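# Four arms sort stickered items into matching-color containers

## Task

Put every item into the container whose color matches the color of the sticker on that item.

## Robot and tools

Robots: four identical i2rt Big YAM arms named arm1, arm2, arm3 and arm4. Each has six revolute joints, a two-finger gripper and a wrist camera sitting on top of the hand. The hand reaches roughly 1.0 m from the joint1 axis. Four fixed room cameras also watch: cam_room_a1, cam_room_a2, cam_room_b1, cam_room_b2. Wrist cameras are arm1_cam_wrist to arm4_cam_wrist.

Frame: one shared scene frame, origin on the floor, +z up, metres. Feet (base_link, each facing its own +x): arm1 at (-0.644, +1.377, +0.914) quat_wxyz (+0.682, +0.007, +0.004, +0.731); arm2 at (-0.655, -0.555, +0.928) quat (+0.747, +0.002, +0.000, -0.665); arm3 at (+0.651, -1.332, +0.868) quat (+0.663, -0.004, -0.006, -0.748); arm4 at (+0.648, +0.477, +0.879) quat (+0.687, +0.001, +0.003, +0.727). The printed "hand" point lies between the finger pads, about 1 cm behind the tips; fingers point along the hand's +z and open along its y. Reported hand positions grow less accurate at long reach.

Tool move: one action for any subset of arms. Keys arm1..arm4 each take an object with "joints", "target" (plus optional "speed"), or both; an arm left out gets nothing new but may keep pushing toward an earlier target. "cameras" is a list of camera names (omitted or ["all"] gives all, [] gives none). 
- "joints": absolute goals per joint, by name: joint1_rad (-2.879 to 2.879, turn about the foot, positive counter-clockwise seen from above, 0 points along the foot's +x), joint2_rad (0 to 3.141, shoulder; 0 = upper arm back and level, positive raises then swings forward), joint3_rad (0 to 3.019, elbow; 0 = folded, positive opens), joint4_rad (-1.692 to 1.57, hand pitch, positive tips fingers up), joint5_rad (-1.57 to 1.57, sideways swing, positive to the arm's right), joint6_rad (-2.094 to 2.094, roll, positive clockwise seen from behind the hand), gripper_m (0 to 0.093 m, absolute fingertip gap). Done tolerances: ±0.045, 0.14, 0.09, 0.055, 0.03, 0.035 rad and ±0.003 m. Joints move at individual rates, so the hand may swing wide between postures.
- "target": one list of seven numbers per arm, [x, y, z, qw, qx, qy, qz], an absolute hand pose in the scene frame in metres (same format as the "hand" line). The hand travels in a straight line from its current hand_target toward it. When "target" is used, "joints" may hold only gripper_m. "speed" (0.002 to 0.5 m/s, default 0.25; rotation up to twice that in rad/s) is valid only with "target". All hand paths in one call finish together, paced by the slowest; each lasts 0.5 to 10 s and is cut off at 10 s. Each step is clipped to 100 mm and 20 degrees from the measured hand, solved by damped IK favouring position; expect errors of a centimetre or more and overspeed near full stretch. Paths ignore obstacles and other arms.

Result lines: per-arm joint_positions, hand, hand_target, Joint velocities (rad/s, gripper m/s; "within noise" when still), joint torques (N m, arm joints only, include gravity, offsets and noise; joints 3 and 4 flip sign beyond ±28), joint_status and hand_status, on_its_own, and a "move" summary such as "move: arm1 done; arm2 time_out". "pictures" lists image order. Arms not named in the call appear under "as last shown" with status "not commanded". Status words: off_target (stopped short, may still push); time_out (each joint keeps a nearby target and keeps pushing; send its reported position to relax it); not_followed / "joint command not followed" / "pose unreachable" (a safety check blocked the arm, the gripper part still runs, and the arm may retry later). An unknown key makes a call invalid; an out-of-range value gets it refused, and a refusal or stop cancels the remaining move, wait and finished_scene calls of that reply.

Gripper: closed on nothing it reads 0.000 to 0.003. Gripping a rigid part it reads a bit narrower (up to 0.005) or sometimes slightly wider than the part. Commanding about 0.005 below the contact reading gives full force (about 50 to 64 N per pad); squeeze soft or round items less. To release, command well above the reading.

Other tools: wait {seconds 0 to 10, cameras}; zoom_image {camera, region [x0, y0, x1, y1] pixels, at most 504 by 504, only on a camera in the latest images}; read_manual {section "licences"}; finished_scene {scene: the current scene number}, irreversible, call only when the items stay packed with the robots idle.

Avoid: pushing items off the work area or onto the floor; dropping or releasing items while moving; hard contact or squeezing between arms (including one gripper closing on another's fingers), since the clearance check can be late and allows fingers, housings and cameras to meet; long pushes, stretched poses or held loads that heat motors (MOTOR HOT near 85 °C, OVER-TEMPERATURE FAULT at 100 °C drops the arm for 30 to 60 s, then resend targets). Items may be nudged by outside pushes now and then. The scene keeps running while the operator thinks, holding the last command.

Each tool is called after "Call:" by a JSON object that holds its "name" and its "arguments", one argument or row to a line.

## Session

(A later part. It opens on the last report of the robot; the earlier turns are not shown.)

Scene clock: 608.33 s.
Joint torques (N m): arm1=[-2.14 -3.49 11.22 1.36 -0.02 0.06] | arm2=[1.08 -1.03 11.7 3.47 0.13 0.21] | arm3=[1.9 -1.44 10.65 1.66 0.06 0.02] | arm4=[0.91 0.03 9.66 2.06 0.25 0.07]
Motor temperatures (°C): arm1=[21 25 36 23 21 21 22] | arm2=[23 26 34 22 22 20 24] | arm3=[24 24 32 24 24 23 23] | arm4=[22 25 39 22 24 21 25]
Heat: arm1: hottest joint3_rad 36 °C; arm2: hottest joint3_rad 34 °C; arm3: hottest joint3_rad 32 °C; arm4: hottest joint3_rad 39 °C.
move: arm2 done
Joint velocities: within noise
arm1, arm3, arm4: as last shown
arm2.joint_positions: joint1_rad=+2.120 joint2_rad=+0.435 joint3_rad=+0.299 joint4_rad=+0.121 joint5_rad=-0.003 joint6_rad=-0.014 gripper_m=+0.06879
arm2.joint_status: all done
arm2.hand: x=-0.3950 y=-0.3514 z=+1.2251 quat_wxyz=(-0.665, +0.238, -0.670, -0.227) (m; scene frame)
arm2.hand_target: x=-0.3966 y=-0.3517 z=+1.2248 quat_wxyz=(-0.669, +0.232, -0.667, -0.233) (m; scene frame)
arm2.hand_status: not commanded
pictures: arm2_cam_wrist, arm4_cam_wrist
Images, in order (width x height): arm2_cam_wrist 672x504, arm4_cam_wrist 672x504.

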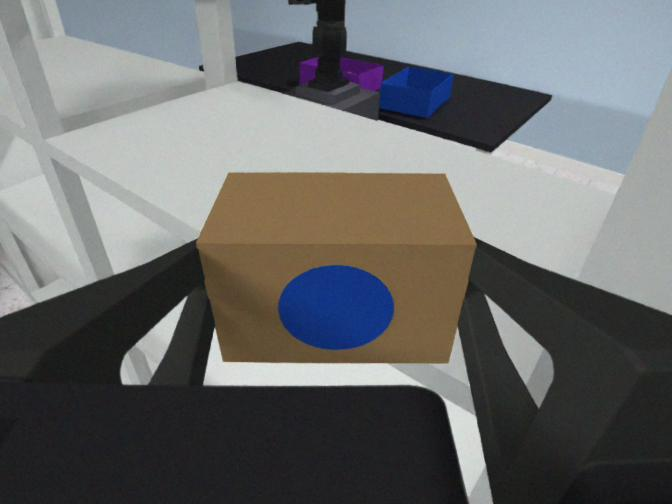

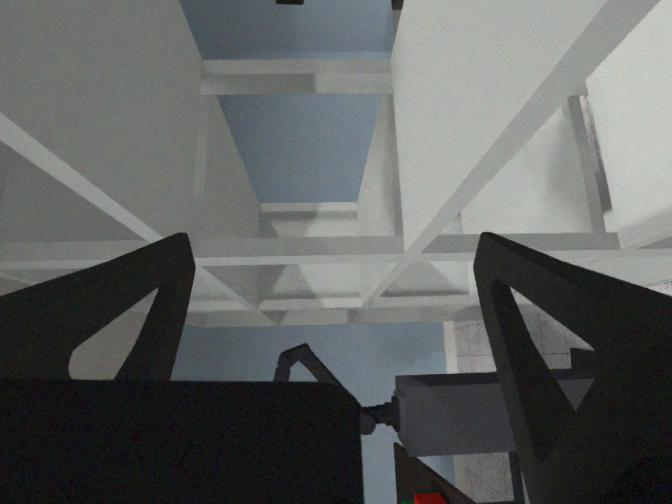

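Call:
{"name": "move", "arguments": {
  "arm2": {"target": [0.005, -0.036, 1.25, 0.6843, -0.2266, 0.6508, 0.2383], "speed": 0.3},
  "arm4": {"target": [0.102, 0.041, 1.235, -0.6464, -0.6273, 0.3026, 0.3118], "speed": 0.3},
  "cameras": ["arm2_cam_wrist", "arm4_cam_wrist"]
}}

Scene clock: 614.87 s.
Joint torques (N m): arm1=[-2.2 -3.84 11.25 1.48 0 -0.01] | arm2=[0.73 -21.13 17.4 2.15 -0.04 0.19] | arm3=[1.9 -1.44 10.65 1.65 0.06 0.03] | arm4=[1.2 -15.21 12.36 1.14 0.2 0.06]
Motor temperatures (°C): arm1=[21 25 36 23 21 21 22] | arm2=[23 26 35 22 22 20 24] | arm3=[24 24 32 24 24 23 23] | arm4=[22 25 39 22 24 21 25]
Heat: arm1: hottest joint3_rad 36 °C; arm2: hottest joint3_rad 35 °C; arm3: hottest joint3_rad 32 °C; arm4: hottest joint3_rad 39 °C.
move: arm2 off_target; arm4 off_target
Joint velocities: within noise
arm1.joint_positions: joint1_rad=-2.243 joint2_rad=+1.048 joint3_rad=+0.544 joint4_rad=+0.528 joint5_rad=-0.001 joint6_rad=+0.006 gripper_m=+0.08496
arm1.joint_status: not commanded
arm1.hand: x=-0.2503 y=+1.1083 z=+1.2210 quat_wxyz=(-0.678, -0.209, -0.672, +0.211) (m; scene frame)
arm1.hand_target: x=-0.2500 y=+1.1051 z=+1.2200 quat_wxyz=(-0.675, -0.211, -0.675, +0.211) (m; scene frame)
arm1.hand_status: not commanded
arm2.joint_positions: joint1_rad=+2.120 joint2_rad=+1.964 joint3_rad=+1.543 joint4_rad=+0.437 joint5_rad=-0.003 joint6_rad=-0.014 gripper_m=+0.06879
arm2.joint_status: not commanded
arm2.hand: x=-0.0075 y=-0.0469 z=+1.2333 quat_wxyz=(-0.676, +0.234, -0.660, -0.230) (m; scene frame)
arm2.hand_target: x=+0.0031 y=-0.0376 z=+1.2498 quat_wxyz=(-0.684, +0.227, -0.651, -0.238) (m; scene frame)
arm2.hand_status: off_target (0.024 m and 1.9 deg from the pose sent, 0.510 m and 3.7 deg at the start)
arm3: as last shown
arm4.joint_positions: joint1_rad=+2.185 joint2_rad=+1.595 joint3_rad=+1.135 joint4_rad=+0.469 joint5_rad=+0.001 joint6_rad=+1.558 gripper_m=+0.08995
arm4.joint_status: not commanded
arm4.hand: x=+0.1105 y=+0.0520 z=+1.2230 quat_wxyz=(+0.639, +0.634, -0.301, -0.314) (m; scene frame)
arm4.hand_target: x=+0.1029 y=+0.0417 z=+1.2348 quat_wxyz=(+0.646, +0.627, -0.303, -0.312) (m; scene frame)
arm4.hand_status: off_target (0.018 m and 1.2 deg from the pose sent, 0.375 m and 2.7 deg at the start)
pictures: arm2_cam_wrist, arm4_cam_wrist
Images, in order (width x height): arm2_cam_wrist 672x504, arm4_cam_wrist 672x504.

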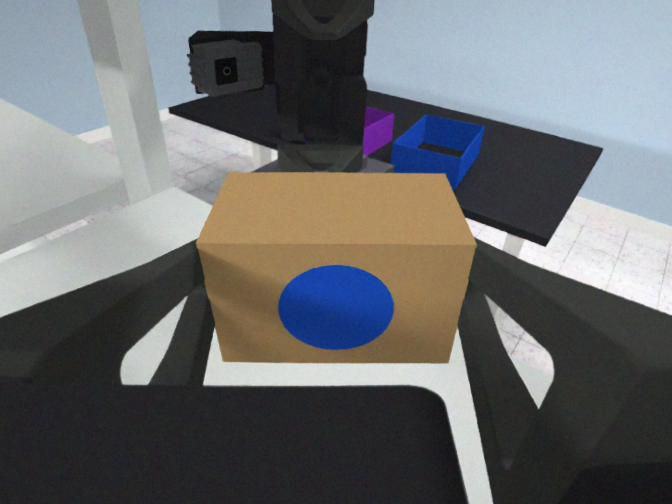

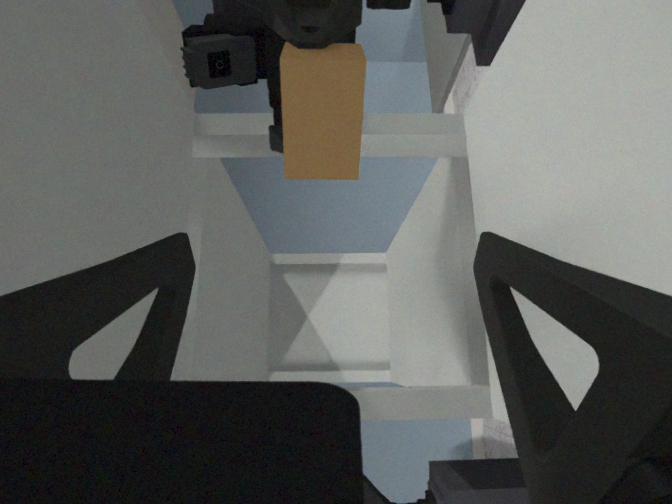

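Call:
{"name": "move", "arguments": {
  "arm4": {"target": [0.0365, -0.0215, 1.243, -0.6464, -0.6273, 0.3026, 0.3118], "speed": 0.2},
  "cameras": ["arm4_cam_wrist"]
}}

Scene clock: 626.23 s.
Joint torques (N m): arm1=[-2.49 -2.9 11.25 1.5 0.02 0.02] | arm2=[0.73 -21.07 17.39 2.11 -0.04 0.2] | arm3=[1.85 -1.38 10.66 1.65 0.06 0.03] | arm4=[1.73 -18.78 13.18 1.16 0.2 0.07]
Motor temperatures (°C): arm1=[21 25 36 23 21 21 22] | arm2=[23 26 39 22 22 20 24] | arm3=[24 24 32 24 24 23 23] | arm4=[22 25 41 22 24 21 25]
Heat: arm1: hottest joint3_rad 36 °C; arm2: hottest joint3_rad 39 °C; arm3: hottest joint3_rad 32 °C; arm4: hottest joint3_rad 41 °C.
move: arm4 off_target
Joint velocities: within noise
arm1, arm2, arm3: as last shown
arm4.joint_positions: joint1_rad=+2.195 joint2_rad=+1.803 joint3_rad=+1.434 joint4_rad=+0.374 joint5_rad=+0.013 joint6_rad=+1.558 gripper_m=+0.08995
arm4.joint_status: not commanded
arm4.hand: x=+0.0436 y=-0.0083 z=+1.2302 quat_wxyz=(+0.637, +0.635, -0.303, -0.314) (m; scene frame)
arm4.hand_target: x=+0.0377 y=-0.0206 z=+1.2428 quat_wxyz=(+0.646, +0.627, -0.302, -0.312) (m; scene frame)
arm4.hand_status: off_target (0.020 m and 1.4 deg from the pose sent, 0.106 m and 1.2 deg at the start)
pictures: arm4_cam_wrist
Images, in order (width x height): arm4_cam_wrist 672x504.

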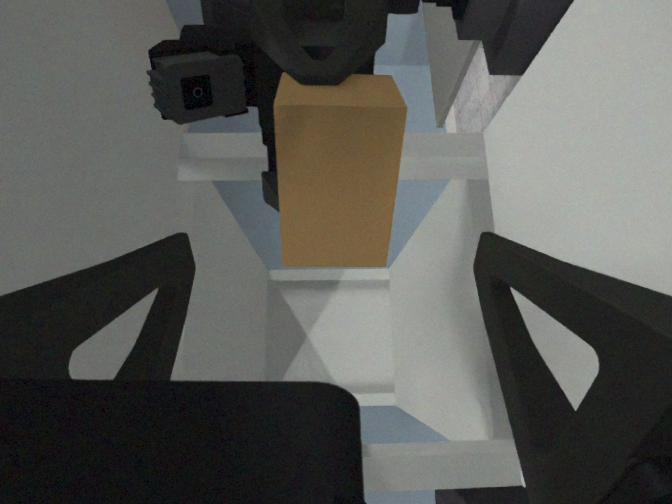

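Call:
{"name": "move", "arguments": {
  "arm4": {"target": [-0.0077, -0.057, 1.242, -0.6464, -0.6273, 0.3026, 0.3118], "speed": 0.12},
  "cameras": ["arm4_cam_wrist", "arm2_cam_wrist"]
}}

Scene clock: 644.07 s.
Joint torques (N m): arm1=[-2.14 -2.67 11.25 1.44 -0.03 0.04] | arm2=[0.79 -21.07 17.39 2.15 -0.02 0.19] | arm3=[1.9 -1.49 10.63 1.63 0.06 0.03] | arm4=[1.44 -21.07 13.48 1.03 0.14 0.06]
Motor temperatures (°C): arm1=[21 25 36 23 21 21 22] | arm2=[23 26 43 22 22 20 24] | arm3=[24 24 33 24 24 23 23] | arm4=[22 25 41 22 24 21 25]
Heat: arm1: hottest joint3_rad 36 °C; arm2: hottest joint3_rad 43 °C; arm3: hottest joint3_rad 33 °C; arm4: hottest joint3_rad 41 °C.
move: arm4 off_target
Joint velocities: within noise
arm1, arm2: as last shown
arm3.joint_positions: joint1_rad=+1.491 joint2_rad=+0.714 joint3_rad=+0.998 joint4_rad=-1.207 joint5_rad=-0.001 joint6_rad=-0.008 gripper_m=+0.09398
arm3.joint_status: not commanded
arm3.hand: x=+0.9396 y=-1.3861 z=+1.2092 quat_wxyz=(-0.317, -0.089, -0.943, +0.039) (m; scene frame)
arm3.hand_target: x=+0.9448 y=-1.3843 z=+1.2184 quat_wxyz=(-0.329, -0.088, -0.940, +0.038) (m; scene frame)
arm3.hand_status: not commanded
arm4.joint_positions: joint1_rad=+2.195 joint2_rad=+1.943 joint3_rad=+1.646 joint4_rad=+0.304 joint5_rad=+0.013 joint6_rad=+1.558 gripper_m=+0.08995
arm4.joint_status: not commanded
arm4.hand: x=-0.0006 y=-0.0439 z=+1.2322 quat_wxyz=(+0.638, +0.634, -0.303, -0.315) (m; scene frame)
arm4.hand_target: x=-0.0064 y=-0.0559 z=+1.2417 quat_wxyz=(+0.646, +0.627, -0.303, -0.312) (m; scene frame)
arm4.hand_status: off_target (0.018 m and 1.3 deg from the pose sent, 0.072 m and 1.4 deg at the start)
pictures: arm2_cam_wrist, arm4_cam_wrist
Images, in order (width x height): arm2_cam_wrist 672x504, arm4_cam_wrist 672x504.

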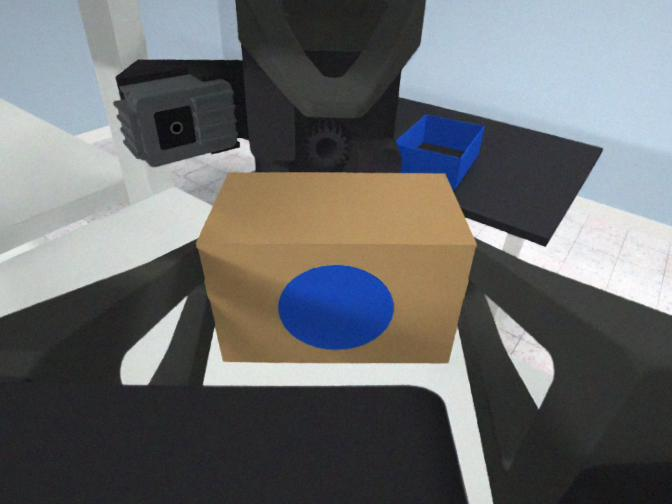

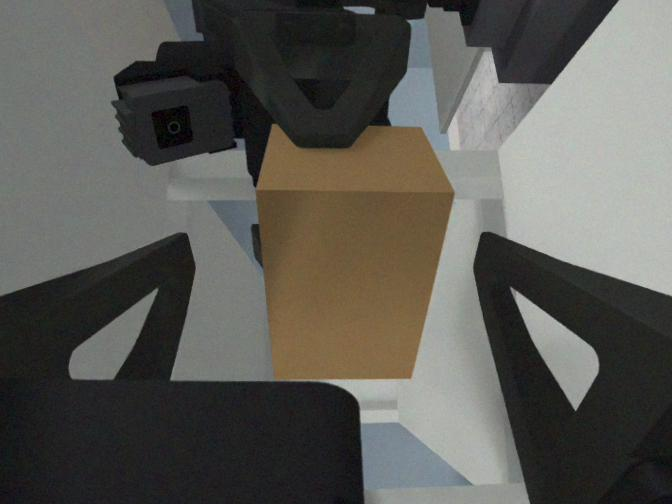

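Call:
{"name": "move", "arguments": {
  "arm4": {"joints": {"gripper_m": 0.038}},
  "cameras": ["arm4_cam_wrist"]
}}

Scene clock: 648.30 s.
Joint torques (N m): arm1=[-2.61 -3.43 11.26 1.4 -0.03 0.03] | arm2=[0.85 -21.13 17.21 2.21 -0.02 0.16] | arm3=[1.85 -1.32 10.65 1.62 0.07 0.03] | arm4=[1.49 -21.25 13.53 1.33 0.16 0.05]
Motor temperatures (°C): arm1=[21 25 36 23 21 21 22] | arm2=[23 26 43 22 22 20 24] | arm3=[24 24 33 24 24 23 23] | arm4=[22 26 42 22 24 21 25]
Heat: arm1: hottest joint3_rad 36 °C; arm2: hottest joint3_rad 43 °C; arm3: hottest joint3_rad 33 °C; arm4: hottest joint3_rad 42 °C.
move: arm4 off_target
Joint velocities: within noise
arm1, arm2, arm3: as last shown
arm2.joint_positions: joint1_rad=+2.120 joint2_rad=+1.964 joint3_rad=+1.546 joint4_rad=+0.435 joint5_rad=-0.003 joint6_rad=-0.011 gripper_m=+0.06879
arm2.hand: x=-0.0073 y=-0.0466 z=+1.2342 quat_wxyz=(-0.676, +0.233, -0.660, -0.231) (m; scene frame)
arm4.joint_positions: joint1_rad=+2.195 joint2_rad=+1.944 joint3_rad=+1.646 joint4_rad=+0.299 joint5_rad=+0.013 joint6_rad=+1.561 gripper_m=+0.04442
arm4.joint_status: gripper_m off_target (ended at +0.04445, target +0.03800)
arm4.hand: x=-0.0008 y=-0.0441 z=+1.2303 quat_wxyz=(+0.637, +0.636, -0.305, -0.313) (m; scene frame)
arm4.hand_target: x=-0.0065 y=-0.0560 z=+1.2417 quat_wxyz=(+0.646, +0.627, -0.303, -0.312) (m; scene frame)
arm4.hand_status: not commanded
pictures: arm4_cam_wrist
Images, in order (width x height): arm4_cam_wrist 672x504.

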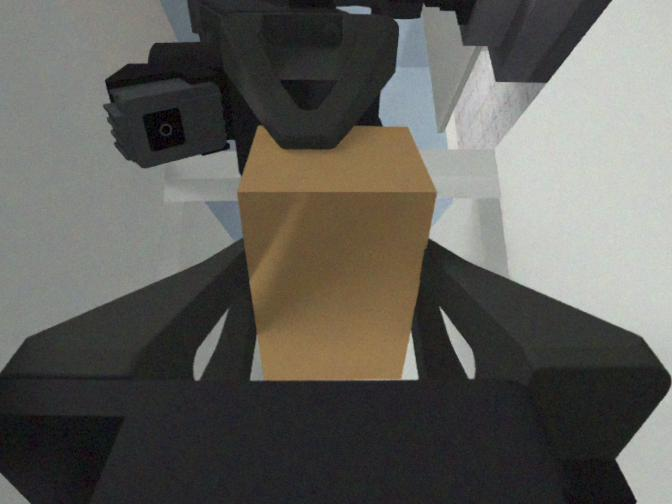

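Call:
{"name": "move", "arguments": {
  "arm2": {"joints": {"gripper_m": 0.093}},
  "cameras": ["arm4_cam_wrist", "arm2_cam_wrist"]
}}

Call:
{"name": "move", "arguments": {
  "arm2": {"target": [-0.25, -0.235, 1.23, 0.6678, -0.2326, 0.6678, 0.2326], "speed": 0.3},
  "cameras": ["arm4_cam_wrist"]
}}

Call:
{"name": "move", "arguments": {
  "arm4": {"target": [0.30, 0.20, 1.22, -0.6464, -0.6273, 0.3026, 0.3118], "speed": 0.3},
  "cameras": ["arm4_cam_wrist"]
}}

Scene clock: 653.27 s.
Joint torques (N m): arm1=[-1.38 -3.43 11.22 1.29 -0.02 0.06] | arm2=[0.73 -21.13 17.02 2.24 -0.03 0.15] | arm3=[1.9 -1.61 10.67 1.59 0.07 0.03] | arm4=[1.61 -21.25 13.44 1.21 0.19 0.03]
Motor temperatures (°C): arm1=[21 25 36 23 21 21 22] | arm2=[23 26 43 22 22 20 24] | arm3=[24 24 33 24 24 23 23] | arm4=[22 26 43 22 24 21 25]
Heat: arm1: hottest joint3_rad 36 °C; arm2: hottest joint3_rad 43 °C; arm3: hottest joint3_rad 33 °C; arm4: hottest joint3_rad 43 °C.
move: arm2 done
Joint velocities: within noise
arm1, arm3, arm4: as last shown
arm2.joint_positions: joint1_rad=+2.120 joint2_rad=+1.964 joint3_rad=+1.548 joint4_rad=+0.435 joint5_rad=-0.003 joint6_rad=-0.010 gripper_m=+0.09292
arm2.joint_status: all done
arm2.hand: x=-0.0070 y=-0.0464 z=+1.2358 quat_wxyz=(-0.677, +0.232, -0.659, -0.232) (m; scene frame)
arm2.hand_target: x=+0.0031 y=-0.0376 z=+1.2499 quat_wxyz=(-0.684, +0.227, -0.651, -0.238) (m; scene frame)
arm2.hand_status: not commanded
arm4.hand: x=-0.0009 y=-0.0441 z=+1.2305 quat_wxyz=(+0.637, +0.635, -0.305, -0.313) (m; scene frame)
arm4.hand_target: x=-0.0065 y=-0.0560 z=+1.2418 quat_wxyz=(+0.647, +0.627, -0.302, -0.312) (m; scene frame)
pictures: arm2_cam_wrist, arm4_cam_wrist
Images, in order (width x height): arm2_cam_wrist 672x504, arm4_cam_wrist 672x504.

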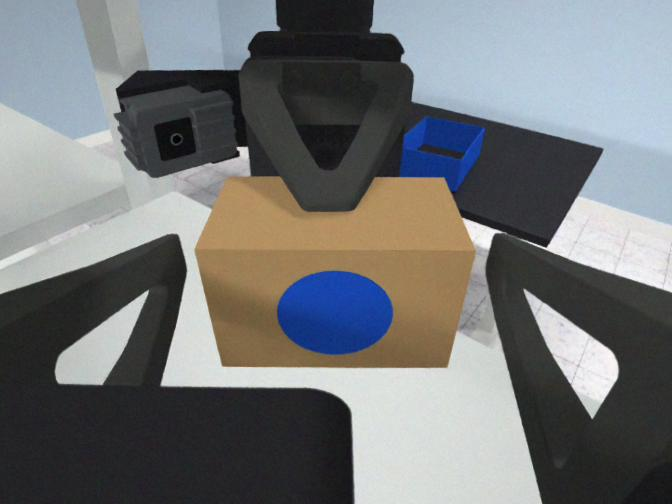

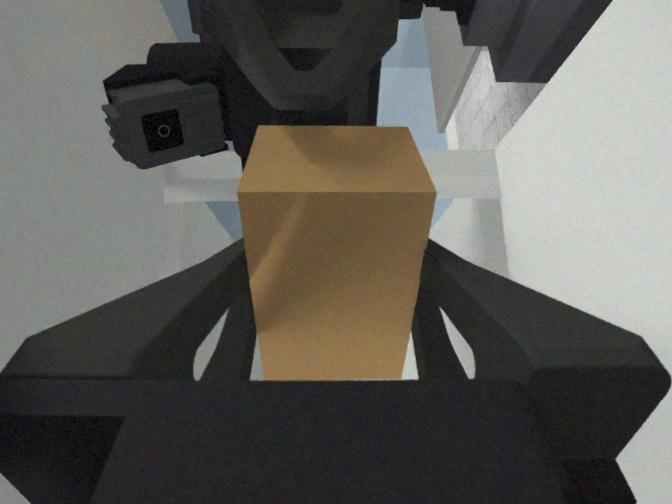

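Scene clock: 654.93 s.
Joint torques (N m): arm1=[-2.32 -3.37 11.28 1.44 0.01 0.01] | arm2=[1.2 -9.23 10.26 2.25 0.14 0.16] | arm3=[1.96 -1.55 10.65 1.65 0.06 0.04] | arm4=[1.32 -20.84 13.49 1.28 0.18 0.04]
Motor temperatures (°C): arm1=[21 25 36 23 21 21 22] | arm2=[23 26 42 22 22 20 24] | arm3=[24 24 33 24 24 23 23] | arm4=[22 26 43 22 24 21 25]
Heat: arm1: hottest joint3_rad 36 °C; arm2: hottest joint3_rad 42 °C; arm3: hottest joint3_rad 33 °C; arm4: hottest joint3_rad 43 °C.
move: arm2 off_target
Joint velocities: within noise
arm1, arm3, arm4: as last shown
arm2.joint_positions: joint1_rad=+2.120 joint2_rad=+1.201 joint3_rad=+0.643 joint4_rad=+0.580 joint5_rad=-0.003 joint6_rad=-0.010 gripper_m=+0.09292
arm2.joint_status: not commanded
arm2.hand: x=-0.2481 y=-0.2360 z=+1.2412 quat_wxyz=(-0.678, +0.232, -0.658, -0.232) (m; scene frame)
arm2.hand_target: x=-0.2501 y=-0.2352 z=+1.2301 quat_wxyz=(-0.668, +0.233, -0.668, -0.233) (m; scene frame)
arm2.hand_status: off_target (0.011 m and 1.6 deg from the pose sent, 0.308 m and 1.4 deg at the start)
pictures: arm4_cam_wrist
Images, in order (width x height): arm4_cam_wrist 672x504.

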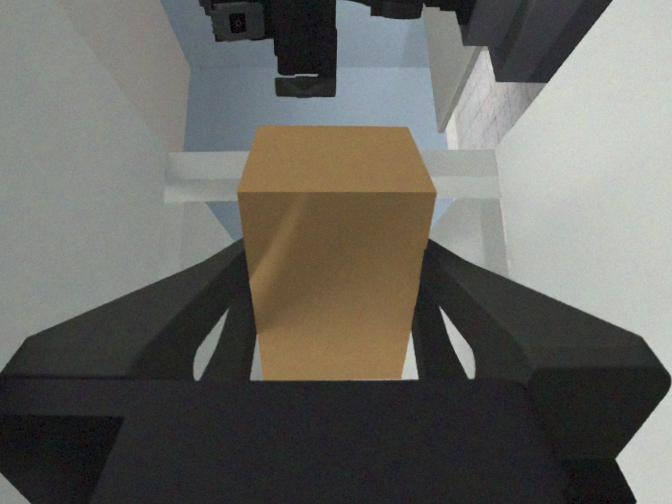

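Scene clock: 656.93 s.
Joint torques (N m): arm1=[-1.79 -3.43 11.36 1.29 0.01 0.06] | arm2=[1.03 -9.11 10.26 2.22 0.13 0.17] | arm3=[1.96 -1.55 10.66 1.65 0.07 0.01] | arm4=[0.5 -4.25 9.52 1.16 -0.04 0.05]
Motor temperatures (°C): arm1=[21 25 36 23 21 21 22] | arm2=[23 26 41 22 22 20 24] | arm3=[24 24 33 24 24 23 23] | arm4=[22 26 43 22 24 21 25]
Heat: arm1: hottest joint3_rad 36 °C; arm2: hottest joint3_rad 41 °C; arm3: hottest joint3_rad 33 °C; arm4: hottest joint3_rad 43 °C.
move: arm4 done
Joint velocities: within noise
arm1, arm2, arm3: as last shown
arm4.joint_positions: joint1_rad=+2.195 joint2_rad=+0.908 joint3_rad=+0.539 joint4_rad=+0.409 joint5_rad=+0.007 joint6_rad=+1.561 gripper_m=+0.04442
arm4.joint_status: not commanded
arm4.hand: x=+0.3029 y=+0.2002 z=+1.2245 quat_wxyz=(+0.650, +0.624, -0.297, -0.317) (m; scene frame)
arm4.hand_target: x=+0.3000 y=+0.2001 z=+1.2202 quat_wxyz=(+0.646, +0.627, -0.303, -0.312) (m; scene frame)
arm4.hand_status: done (0.005 m and 1.1 deg from the pose sent, 0.388 m and 1.5 deg at the start)
pictures: arm4_cam_wrist
Images, in order (width x height): arm4_cam_wrist 672x504.

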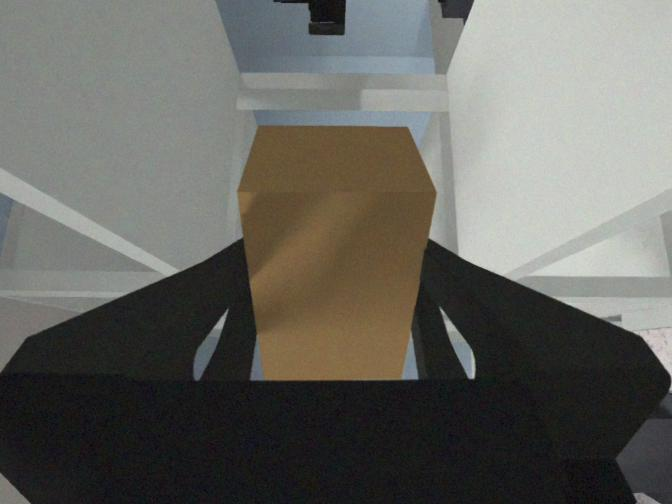

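Call:
{"name": "move", "arguments": {
  "arm4": {"joints": {"joint2_rad": 0.43, "joint3_rad": 0.287, "joint4_rad": 0.142, "joint5_rad": 0, "joint6_rad": 0}},
  "cameras": []
}}

Call:
{"name": "move", "arguments": {
  "arm4": {"joints": {"joint1_rad": -1.791}},
  "arm2": {"joints": {"joint2_rad": 0.43, "joint3_rad": 0.287, "joint4_rad": 0.142, "joint5_rad": 0, "joint6_rad": 0}},
  "cameras": []
}}

Call:
{"name": "move", "arguments": {
  "arm4": {"joints": {"joint2_rad": 1.79, "joint3_rad": 1.485, "joint4_rad": -1.256}},
  "cameras": ["arm4_cam_wrist"]
}}

Scene clock: 670.03 s.
Joint torques (N m): arm1=[-1.55 -3.43 11.32 1.54 0.03 0.07] | arm2=[1.03 -9.23 10.25 2.22 0.14 0.15] | arm3=[1.79 -1.38 10.66 1.65 0.06 0.02] | arm4=[0.79 0.44 10.67 1.22 -0.07 -0.07]
Motor temperatures (°C): arm1=[21 25 36 23 21 21 22] | arm2=[23 26 38 22 22 20 24] | arm3=[24 24 33 24 24 23 23] | arm4=[22 25 43 22 24 21 26]
Heat: arm1: hottest joint3_rad 36 °C; arm2: hottest joint3_rad 38 °C; arm3: hottest joint3_rad 33 °C; arm4: hottest joint3_rad 43 °C.
move: arm4 done
Joint velocities: within noise
arm1, arm2, arm3: as last shown
arm4.joint_positions: joint1_rad=+2.195 joint2_rad=+0.433 joint3_rad=+0.273 joint4_rad=+0.148 joint5_rad=+0.003 joint6_rad=+0.014 gripper_m=+0.04448
arm4.joint_status: all done
arm4.hand: x=+0.3923 y=+0.2717 z=+1.1684 quat_wxyz=(+0.239, +0.671, +0.231, -0.663) (m; scene frame)
arm4.hand_target: x=+0.3914 y=+0.2724 z=+1.1764 quat_wxyz=(+0.235, +0.666, +0.234, -0.669) (m; scene frame)
arm4.hand_status: not commanded
pictures: none
No camera images: "cameras" was empty.

Scene clock: 672.67 s.
Joint torques (N m): arm1=[-2.2 -3.02 11.19 1.35 -0.01 -0.01] | arm2=[1.08 -1.03 12.26 1.98 0.11 0.17] | arm3=[2.02 -1.55 10.65 1.62 0.07 0.02] | arm4=[0.44 0.09 10.77 1.22 -0.06 -0.05]
Motor temperatures (°C): arm1=[21 25 36 23 21 21 22] | arm2=[23 26 38 22 22 20 24] | arm3=[24 24 33 24 24 23 23] | arm4=[22 25 42 22 24 21 26]
Heat: arm1: hottest joint3_rad 36 °C; arm2: hottest joint3_rad 38 °C; arm3: hottest joint3_rad 33 °C; arm4: hottest joint3_rad 42 °C.
move: arm2 done; arm4 done
Joint velocities: within noise
arm1.joint_positions: joint1_rad=-2.243 joint2_rad=+1.048 joint3_rad=+0.544 joint4_rad=+0.528 joint5_rad=-0.001 joint6_rad=+0.006 gripper_m=+0.08496
arm1.joint_status: not commanded
arm1.hand: x=-0.2503 y=+1.1083 z=+1.2210 quat_wxyz=(-0.678, -0.209, -0.672, +0.211) (m; scene frame)
arm1.hand_target: x=-0.2500 y=+1.1051 z=+1.2200 quat_wxyz=(-0.675, -0.211, -0.675, +0.211) (m; scene frame)
arm1.hand_status: not commanded
arm2.joint_positions: joint1_rad=+2.120 joint2_rad=+0.435 joint3_rad=+0.292 joint4_rad=+0.156 joint5_rad=-0.003 joint6_rad=-0.010 gripper_m=+0.09292
arm2.joint_status: all done
arm2.hand: x=-0.3953 y=-0.3517 z=+1.2296 quat_wxyz=(-0.674, +0.233, -0.661, -0.231) (m; scene frame)
arm2.hand_target: x=-0.3968 y=-0.3514 z=+1.2247 quat_wxyz=(-0.668, +0.232, -0.667, -0.233) (m; scene frame)
arm2.hand_status: not commanded
arm3: as last shown
arm4.joint_positions: joint1_rad=-1.788 joint2_rad=+0.433 joint3_rad=+0.273 joint4_rad=+0.148 joint5_rad=+0.003 joint6_rad=+0.012 gripper_m=+0.04464
arm4.joint_status: all done
arm4.hand: x=+0.9746 y=+0.4245 z=+1.1651 quat_wxyz=(-0.699, -0.061, -0.710, +0.055) (m; scene frame)
arm4.hand_target: x=+0.9748 y=+0.4241 z=+1.1731 quat_wxyz=(-0.703, -0.057, -0.707, +0.059) (m; scene frame)
arm4.hand_status: not commanded
pictures: none
No camera images: "cameras" was empty.

Scene clock: 674.60 s.
Joint torques (N m): arm1=[-1.79 -3.66 11.25 1.52 0 0.08] | arm2=[1.03 -1.03 12.27 1.98 0.11 0.16] | arm3=[1.73 -1.38 10.67 1.66 0.06 0.03] | arm4=[0.5 -17.85 11.26 -0.43 -0.04 -0.08]
Motor temperatures (°C): arm1=[21 25 36 23 21 21 22] | arm2=[23 26 38 22 22 20 24] | arm3=[24 24 33 24 24 23 23] | arm4=[22 25 42 22 24 21 26]
Heat: arm1: hottest joint3_rad 36 °C; arm2: hottest joint3_rad 38 °C; arm3: hottest joint3_rad 33 °C; arm4: hottest joint3_rad 42 °C.
move: arm4 done
Joint velocities: within noise
arm1, arm2, arm3: as last shown
arm4.joint_positions: joint1_rad=-1.788 joint2_rad=+1.784 joint3_rad=+1.436 joint4_rad=-1.246 joint5_rad=+0.003 joint6_rad=+0.012 gripper_m=+0.04464
arm4.joint_status: all done
arm4.hand: x=+1.1633 y=+0.3932 z=+0.9874 quat_wxyz=(+0.014, -0.086, -0.996, +0.003) (m; scene frame)
arm4.hand_target: x=+1.1783 y=+0.3898 z=+1.0016 quat_wxyz=(-0.002, -0.082, -0.997, +0.002) (m; scene frame)
arm4.hand_status: not commanded
pictures: arm4_cam_wrist
Images, in order (width x height): arm4_cam_wrist 672x504.

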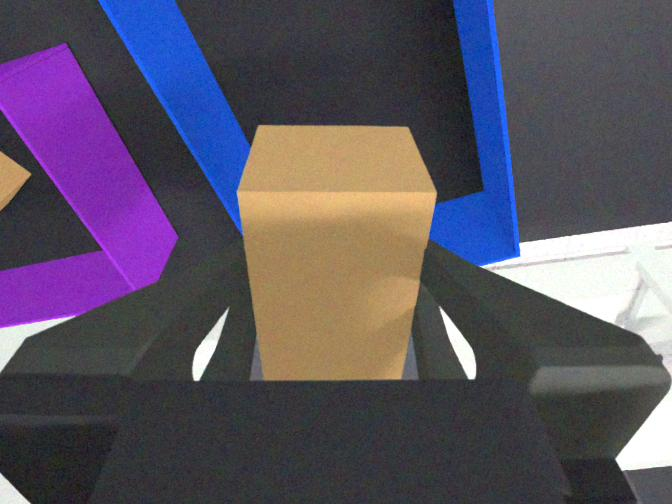

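Call:
{"name": "move", "arguments": {
  "arm4": {"target": [1.172, 0.392, 0.744, 0, -0.0802, -0.9968, 0], "speed": 0.2},
  "cameras": ["arm4_cam_wrist"]
}}

Scene clock: 680.20 s.
Joint torques (N m): arm1=[-2.2 -3.66 11.06 1.39 -0.01 0.02] | arm2=[1.14 -1.08 12.27 1.99 0.11 0.17] | arm3=[1.9 -1.55 10.63 1.66 0.05 0.03] | arm4=[0.21 -18.96 5.5 0.43 0 -0.04]
Motor temperatures (°C): arm1=[21 25 36 23 21 21 22] | arm2=[23 26 38 22 22 20 23] | arm3=[24 24 33 24 24 23 23] | arm4=[22 25 42 22 24 21 26]
Heat: arm1: hottest joint3_rad 36 °C; arm2: hottest joint3_rad 38 °C; arm3: hottest joint3_rad 33 °C; arm4: hottest joint3_rad 42 °C.
move: arm4 done
Joint velocities: within noise
arm1, arm2: as last shown
arm3.joint_positions: joint1_rad=+1.491 joint2_rad=+0.714 joint3_rad=+0.998 joint4_rad=-1.207 joint5_rad=-0.001 joint6_rad=-0.008 gripper_m=+0.09398
arm3.joint_status: not commanded
arm3.hand: x=+0.9396 y=-1.3861 z=+1.2092 quat_wxyz=(-0.317, -0.089, -0.943, +0.039) (m; scene frame)
arm3.hand_target: x=+0.9448 y=-1.3843 z=+1.2184 quat_wxyz=(-0.329, -0.088, -0.940, +0.038) (m; scene frame)
arm3.hand_status: not commanded
arm4.joint_positions: joint1_rad=-1.788 joint2_rad=+2.140 joint3_rad=+1.273 joint4_rad=-0.696 joint5_rad=-0.002 joint6_rad=+0.012 gripper_m=+0.04462
arm4.joint_status: not commanded
arm4.hand: x=+1.1723 y=+0.3916 z=+0.7524 quat_wxyz=(-0.002, -0.086, -0.996, +0.001) (m; scene frame)
arm4.hand_target: x=+1.1719 y=+0.3921 z=+0.7441 quat_wxyz=(+0.000, -0.080, -0.997, +0.000) (m; scene frame)
arm4.hand_status: done (0.008 m and 0.7 deg from the pose sent, 0.244 m and 1.7 deg at the start)
pictures: arm4_cam_wrist
Images, in order (width x height): arm4_cam_wrist 672x504.

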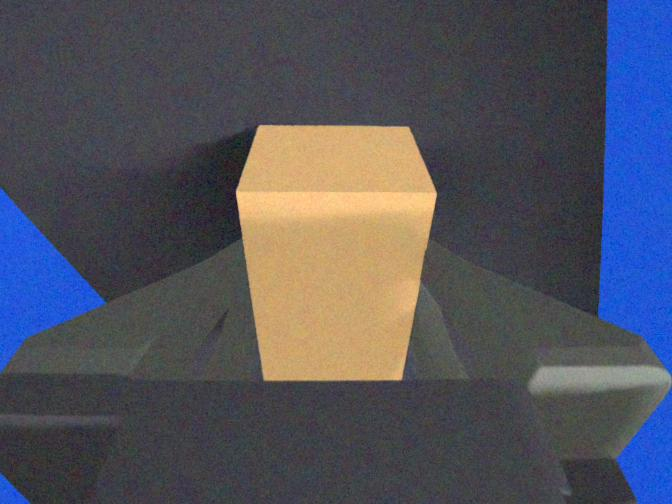

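Call:
{"name": "move", "arguments": {
  "arm4": {"target": [1.172, 0.392, 0.737, 0, -0.0802, -0.9968, 0], "speed": 0.06},
  "cameras": []
}}

Call:
{"name": "move", "arguments": {
  "arm4": {"joints": {"gripper_m": 0.085}},
  "cameras": ["arm4_cam_wrist"]
}}

Call:
{"name": "move", "arguments": {
  "arm4": {"target": [1.172, 0.392, 0.95, 0, -0.0802, -0.9968, 0], "speed": 0.25},
  "cameras": ["arm4_cam_wrist", "cam_room_a2"]
}}

Scene clock: 685.87 s.
Joint torques (N m): arm1=[-2.37 -3.37 11.37 1.36 0 0.01] | arm2=[1.08 -1.03 12.29 1.99 0.11 0.16] | arm3=[1.85 -1.44 10.63 1.65 0.07 0.03] | arm4=[0.62 -18.08 5.45 0.88 -0.02 -0.07]
Motor temperatures (°C): arm1=[21 25 36 23 21 21 22] | arm2=[23 26 38 22 22 20 23] | arm3=[24 24 33 24 24 23 23] | arm4=[22 26 41 22 24 21 26]
Heat: arm1: hottest joint3_rad 36 °C; arm2: hottest joint3_rad 38 °C; arm3: hottest joint3_rad 33 °C; arm4: hottest joint3_rad 41 °C.
move: arm4 off_target
Joint velocities: within noise
arm1, arm2, arm3: as last shown
arm4.joint_positions: joint1_rad=-1.788 joint2_rad=+2.140 joint3_rad=+1.273 joint4_rad=-0.691 joint5_rad=-0.002 joint6_rad=+0.012 gripper_m=+0.04462
arm4.joint_status: not commanded
arm4.hand: x=+1.1734 y=+0.3914 z=+0.7524 quat_wxyz=(-0.004, -0.086, -0.996, +0.002) (m; scene frame)
arm4.hand_target: x=+1.1716 y=+0.3921 z=+0.7374 quat_wxyz=(+0.000, -0.080, -0.997, +0.000) (m; scene frame)
arm4.hand_status: off_target (0.016 m and 0.8 deg from the pose sent, 0.015 m and 0.7 deg at the start)
pictures: none
No camera images: "cameras" was empty.

Scene clock: 686.43 s.
Joint torques (N m): arm1=[-2.67 -3.49 11.33 1.47 0 0.04] | arm2=[1.03 -0.97 12.25 1.98 0.11 0.17] | arm3=[1.79 -1.44 10.63 1.66 0.06 0.03] | arm4=[0.5 -18.02 5.67 0.34 0.01 -0.07]
Motor temperatures (°C): arm1=[21 25 36 23 21 21 22] | arm2=[23 26 38 22 22 20 23] | arm3=[24 24 33 24 24 23 23] | arm4=[22 26 41 22 24 21 26]
Heat: arm1: hottest joint3_rad 36 °C; arm2: hottest joint3_rad 38 °C; arm3: hottest joint3_rad 33 °C; arm4: hottest joint3_rad 41 °C.
move: arm4 done
Joint velocities: within noise
arm1, arm2, arm3: as last shown
arm4.joint_positions: joint1_rad=-1.788 joint2_rad=+2.141 joint3_rad=+1.273 joint4_rad=-0.682 joint5_rad=-0.002 joint6_rad=+0.012 gripper_m=+0.08491
arm4.joint_status: all done
arm4.hand: x=+1.1756 y=+0.3910 z=+0.7523 quat_wxyz=(-0.008, -0.086, -0.996, +0.002) (m; scene frame)
arm4.hand_target: x=+1.1716 y=+0.3921 z=+0.7374 quat_wxyz=(+0.000, -0.080, -0.997, +0.000) (m; scene frame)
arm4.hand_status: not commanded
pictures: arm4_cam_wrist
Images, in order (width x height): arm4_cam_wrist 672x504.

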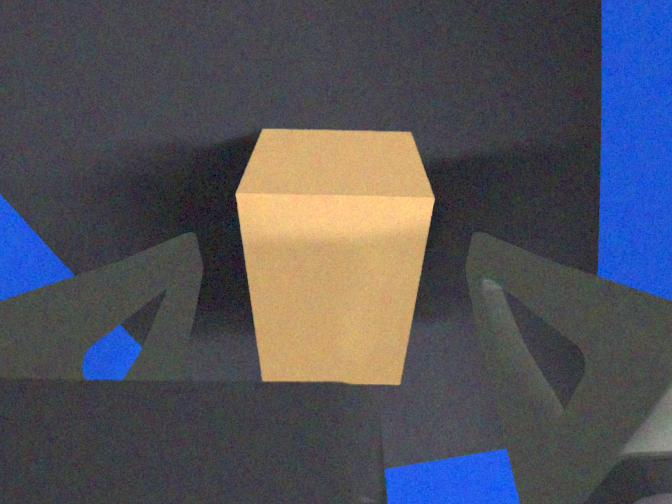

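Scene clock: 687.97 s.
Joint torques (N m): arm1=[-2.49 -3.08 11.26 1.36 -0.02 0.04] | arm2=[1.14 -0.97 12.27 1.96 0.12 0.17] | arm3=[1.85 -1.38 10.62 1.63 0.06 0.02] | arm4=[0.5 -18.73 9.87 -0.35 0.02 -0.12]
Motor temperatures (°C): arm1=[21 25 36 23 21 21 22] | arm2=[23 26 38 22 22 20 23] | arm3=[24 24 33 24 24 23 23] | arm4=[22 26 41 22 24 21 26]
Heat: arm1: hottest joint3_rad 36 °C; arm2: hottest joint3_rad 38 °C; arm3: hottest joint3_rad 33 °C; arm4: hottest joint3_rad 41 °C.
move: arm4 off_target
Joint velocities: within noise
arm1, arm2, arm3: as last shown
arm4.joint_positions: joint1_rad=-1.788 joint2_rad=+1.823 joint3_rad=+1.355 joint4_rad=-1.120 joint5_rad=-0.002 joint6_rad=+0.012 gripper_m=+0.08491
arm4.joint_status: not commanded
arm4.hand: x=+1.1600 y=+0.3943 z=+0.9389 quat_wxyz=(+0.011, -0.086, -0.996, +0.000) (m; scene frame)
arm4.hand_target: x=+1.1716 y=+0.3921 z=+0.9502 quat_wxyz=(+0.000, -0.080, -0.997, +0.000) (m; scene frame)
arm4.hand_status: off_target (0.017 m and 1.5 deg from the pose sent, 0.198 m and 1.2 deg at the start)
pictures: arm4_cam_wrist, cam_room_a2
Images, in order (width x height): arm4_cam_wrist 672x504, cam_room_a2 672x504.

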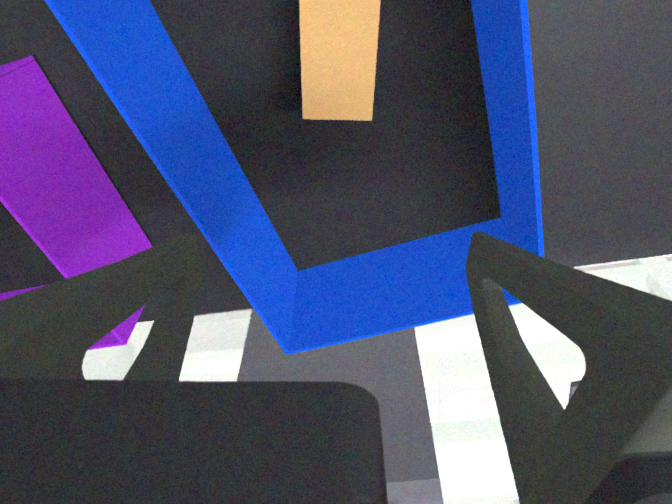

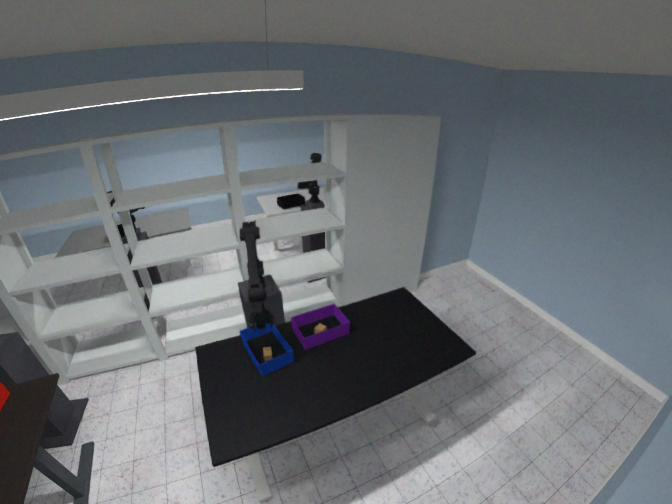

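Call:
{"name": "finished_scene", "arguments": {
  "scene": 1
}}

The scene is finished: the task was done.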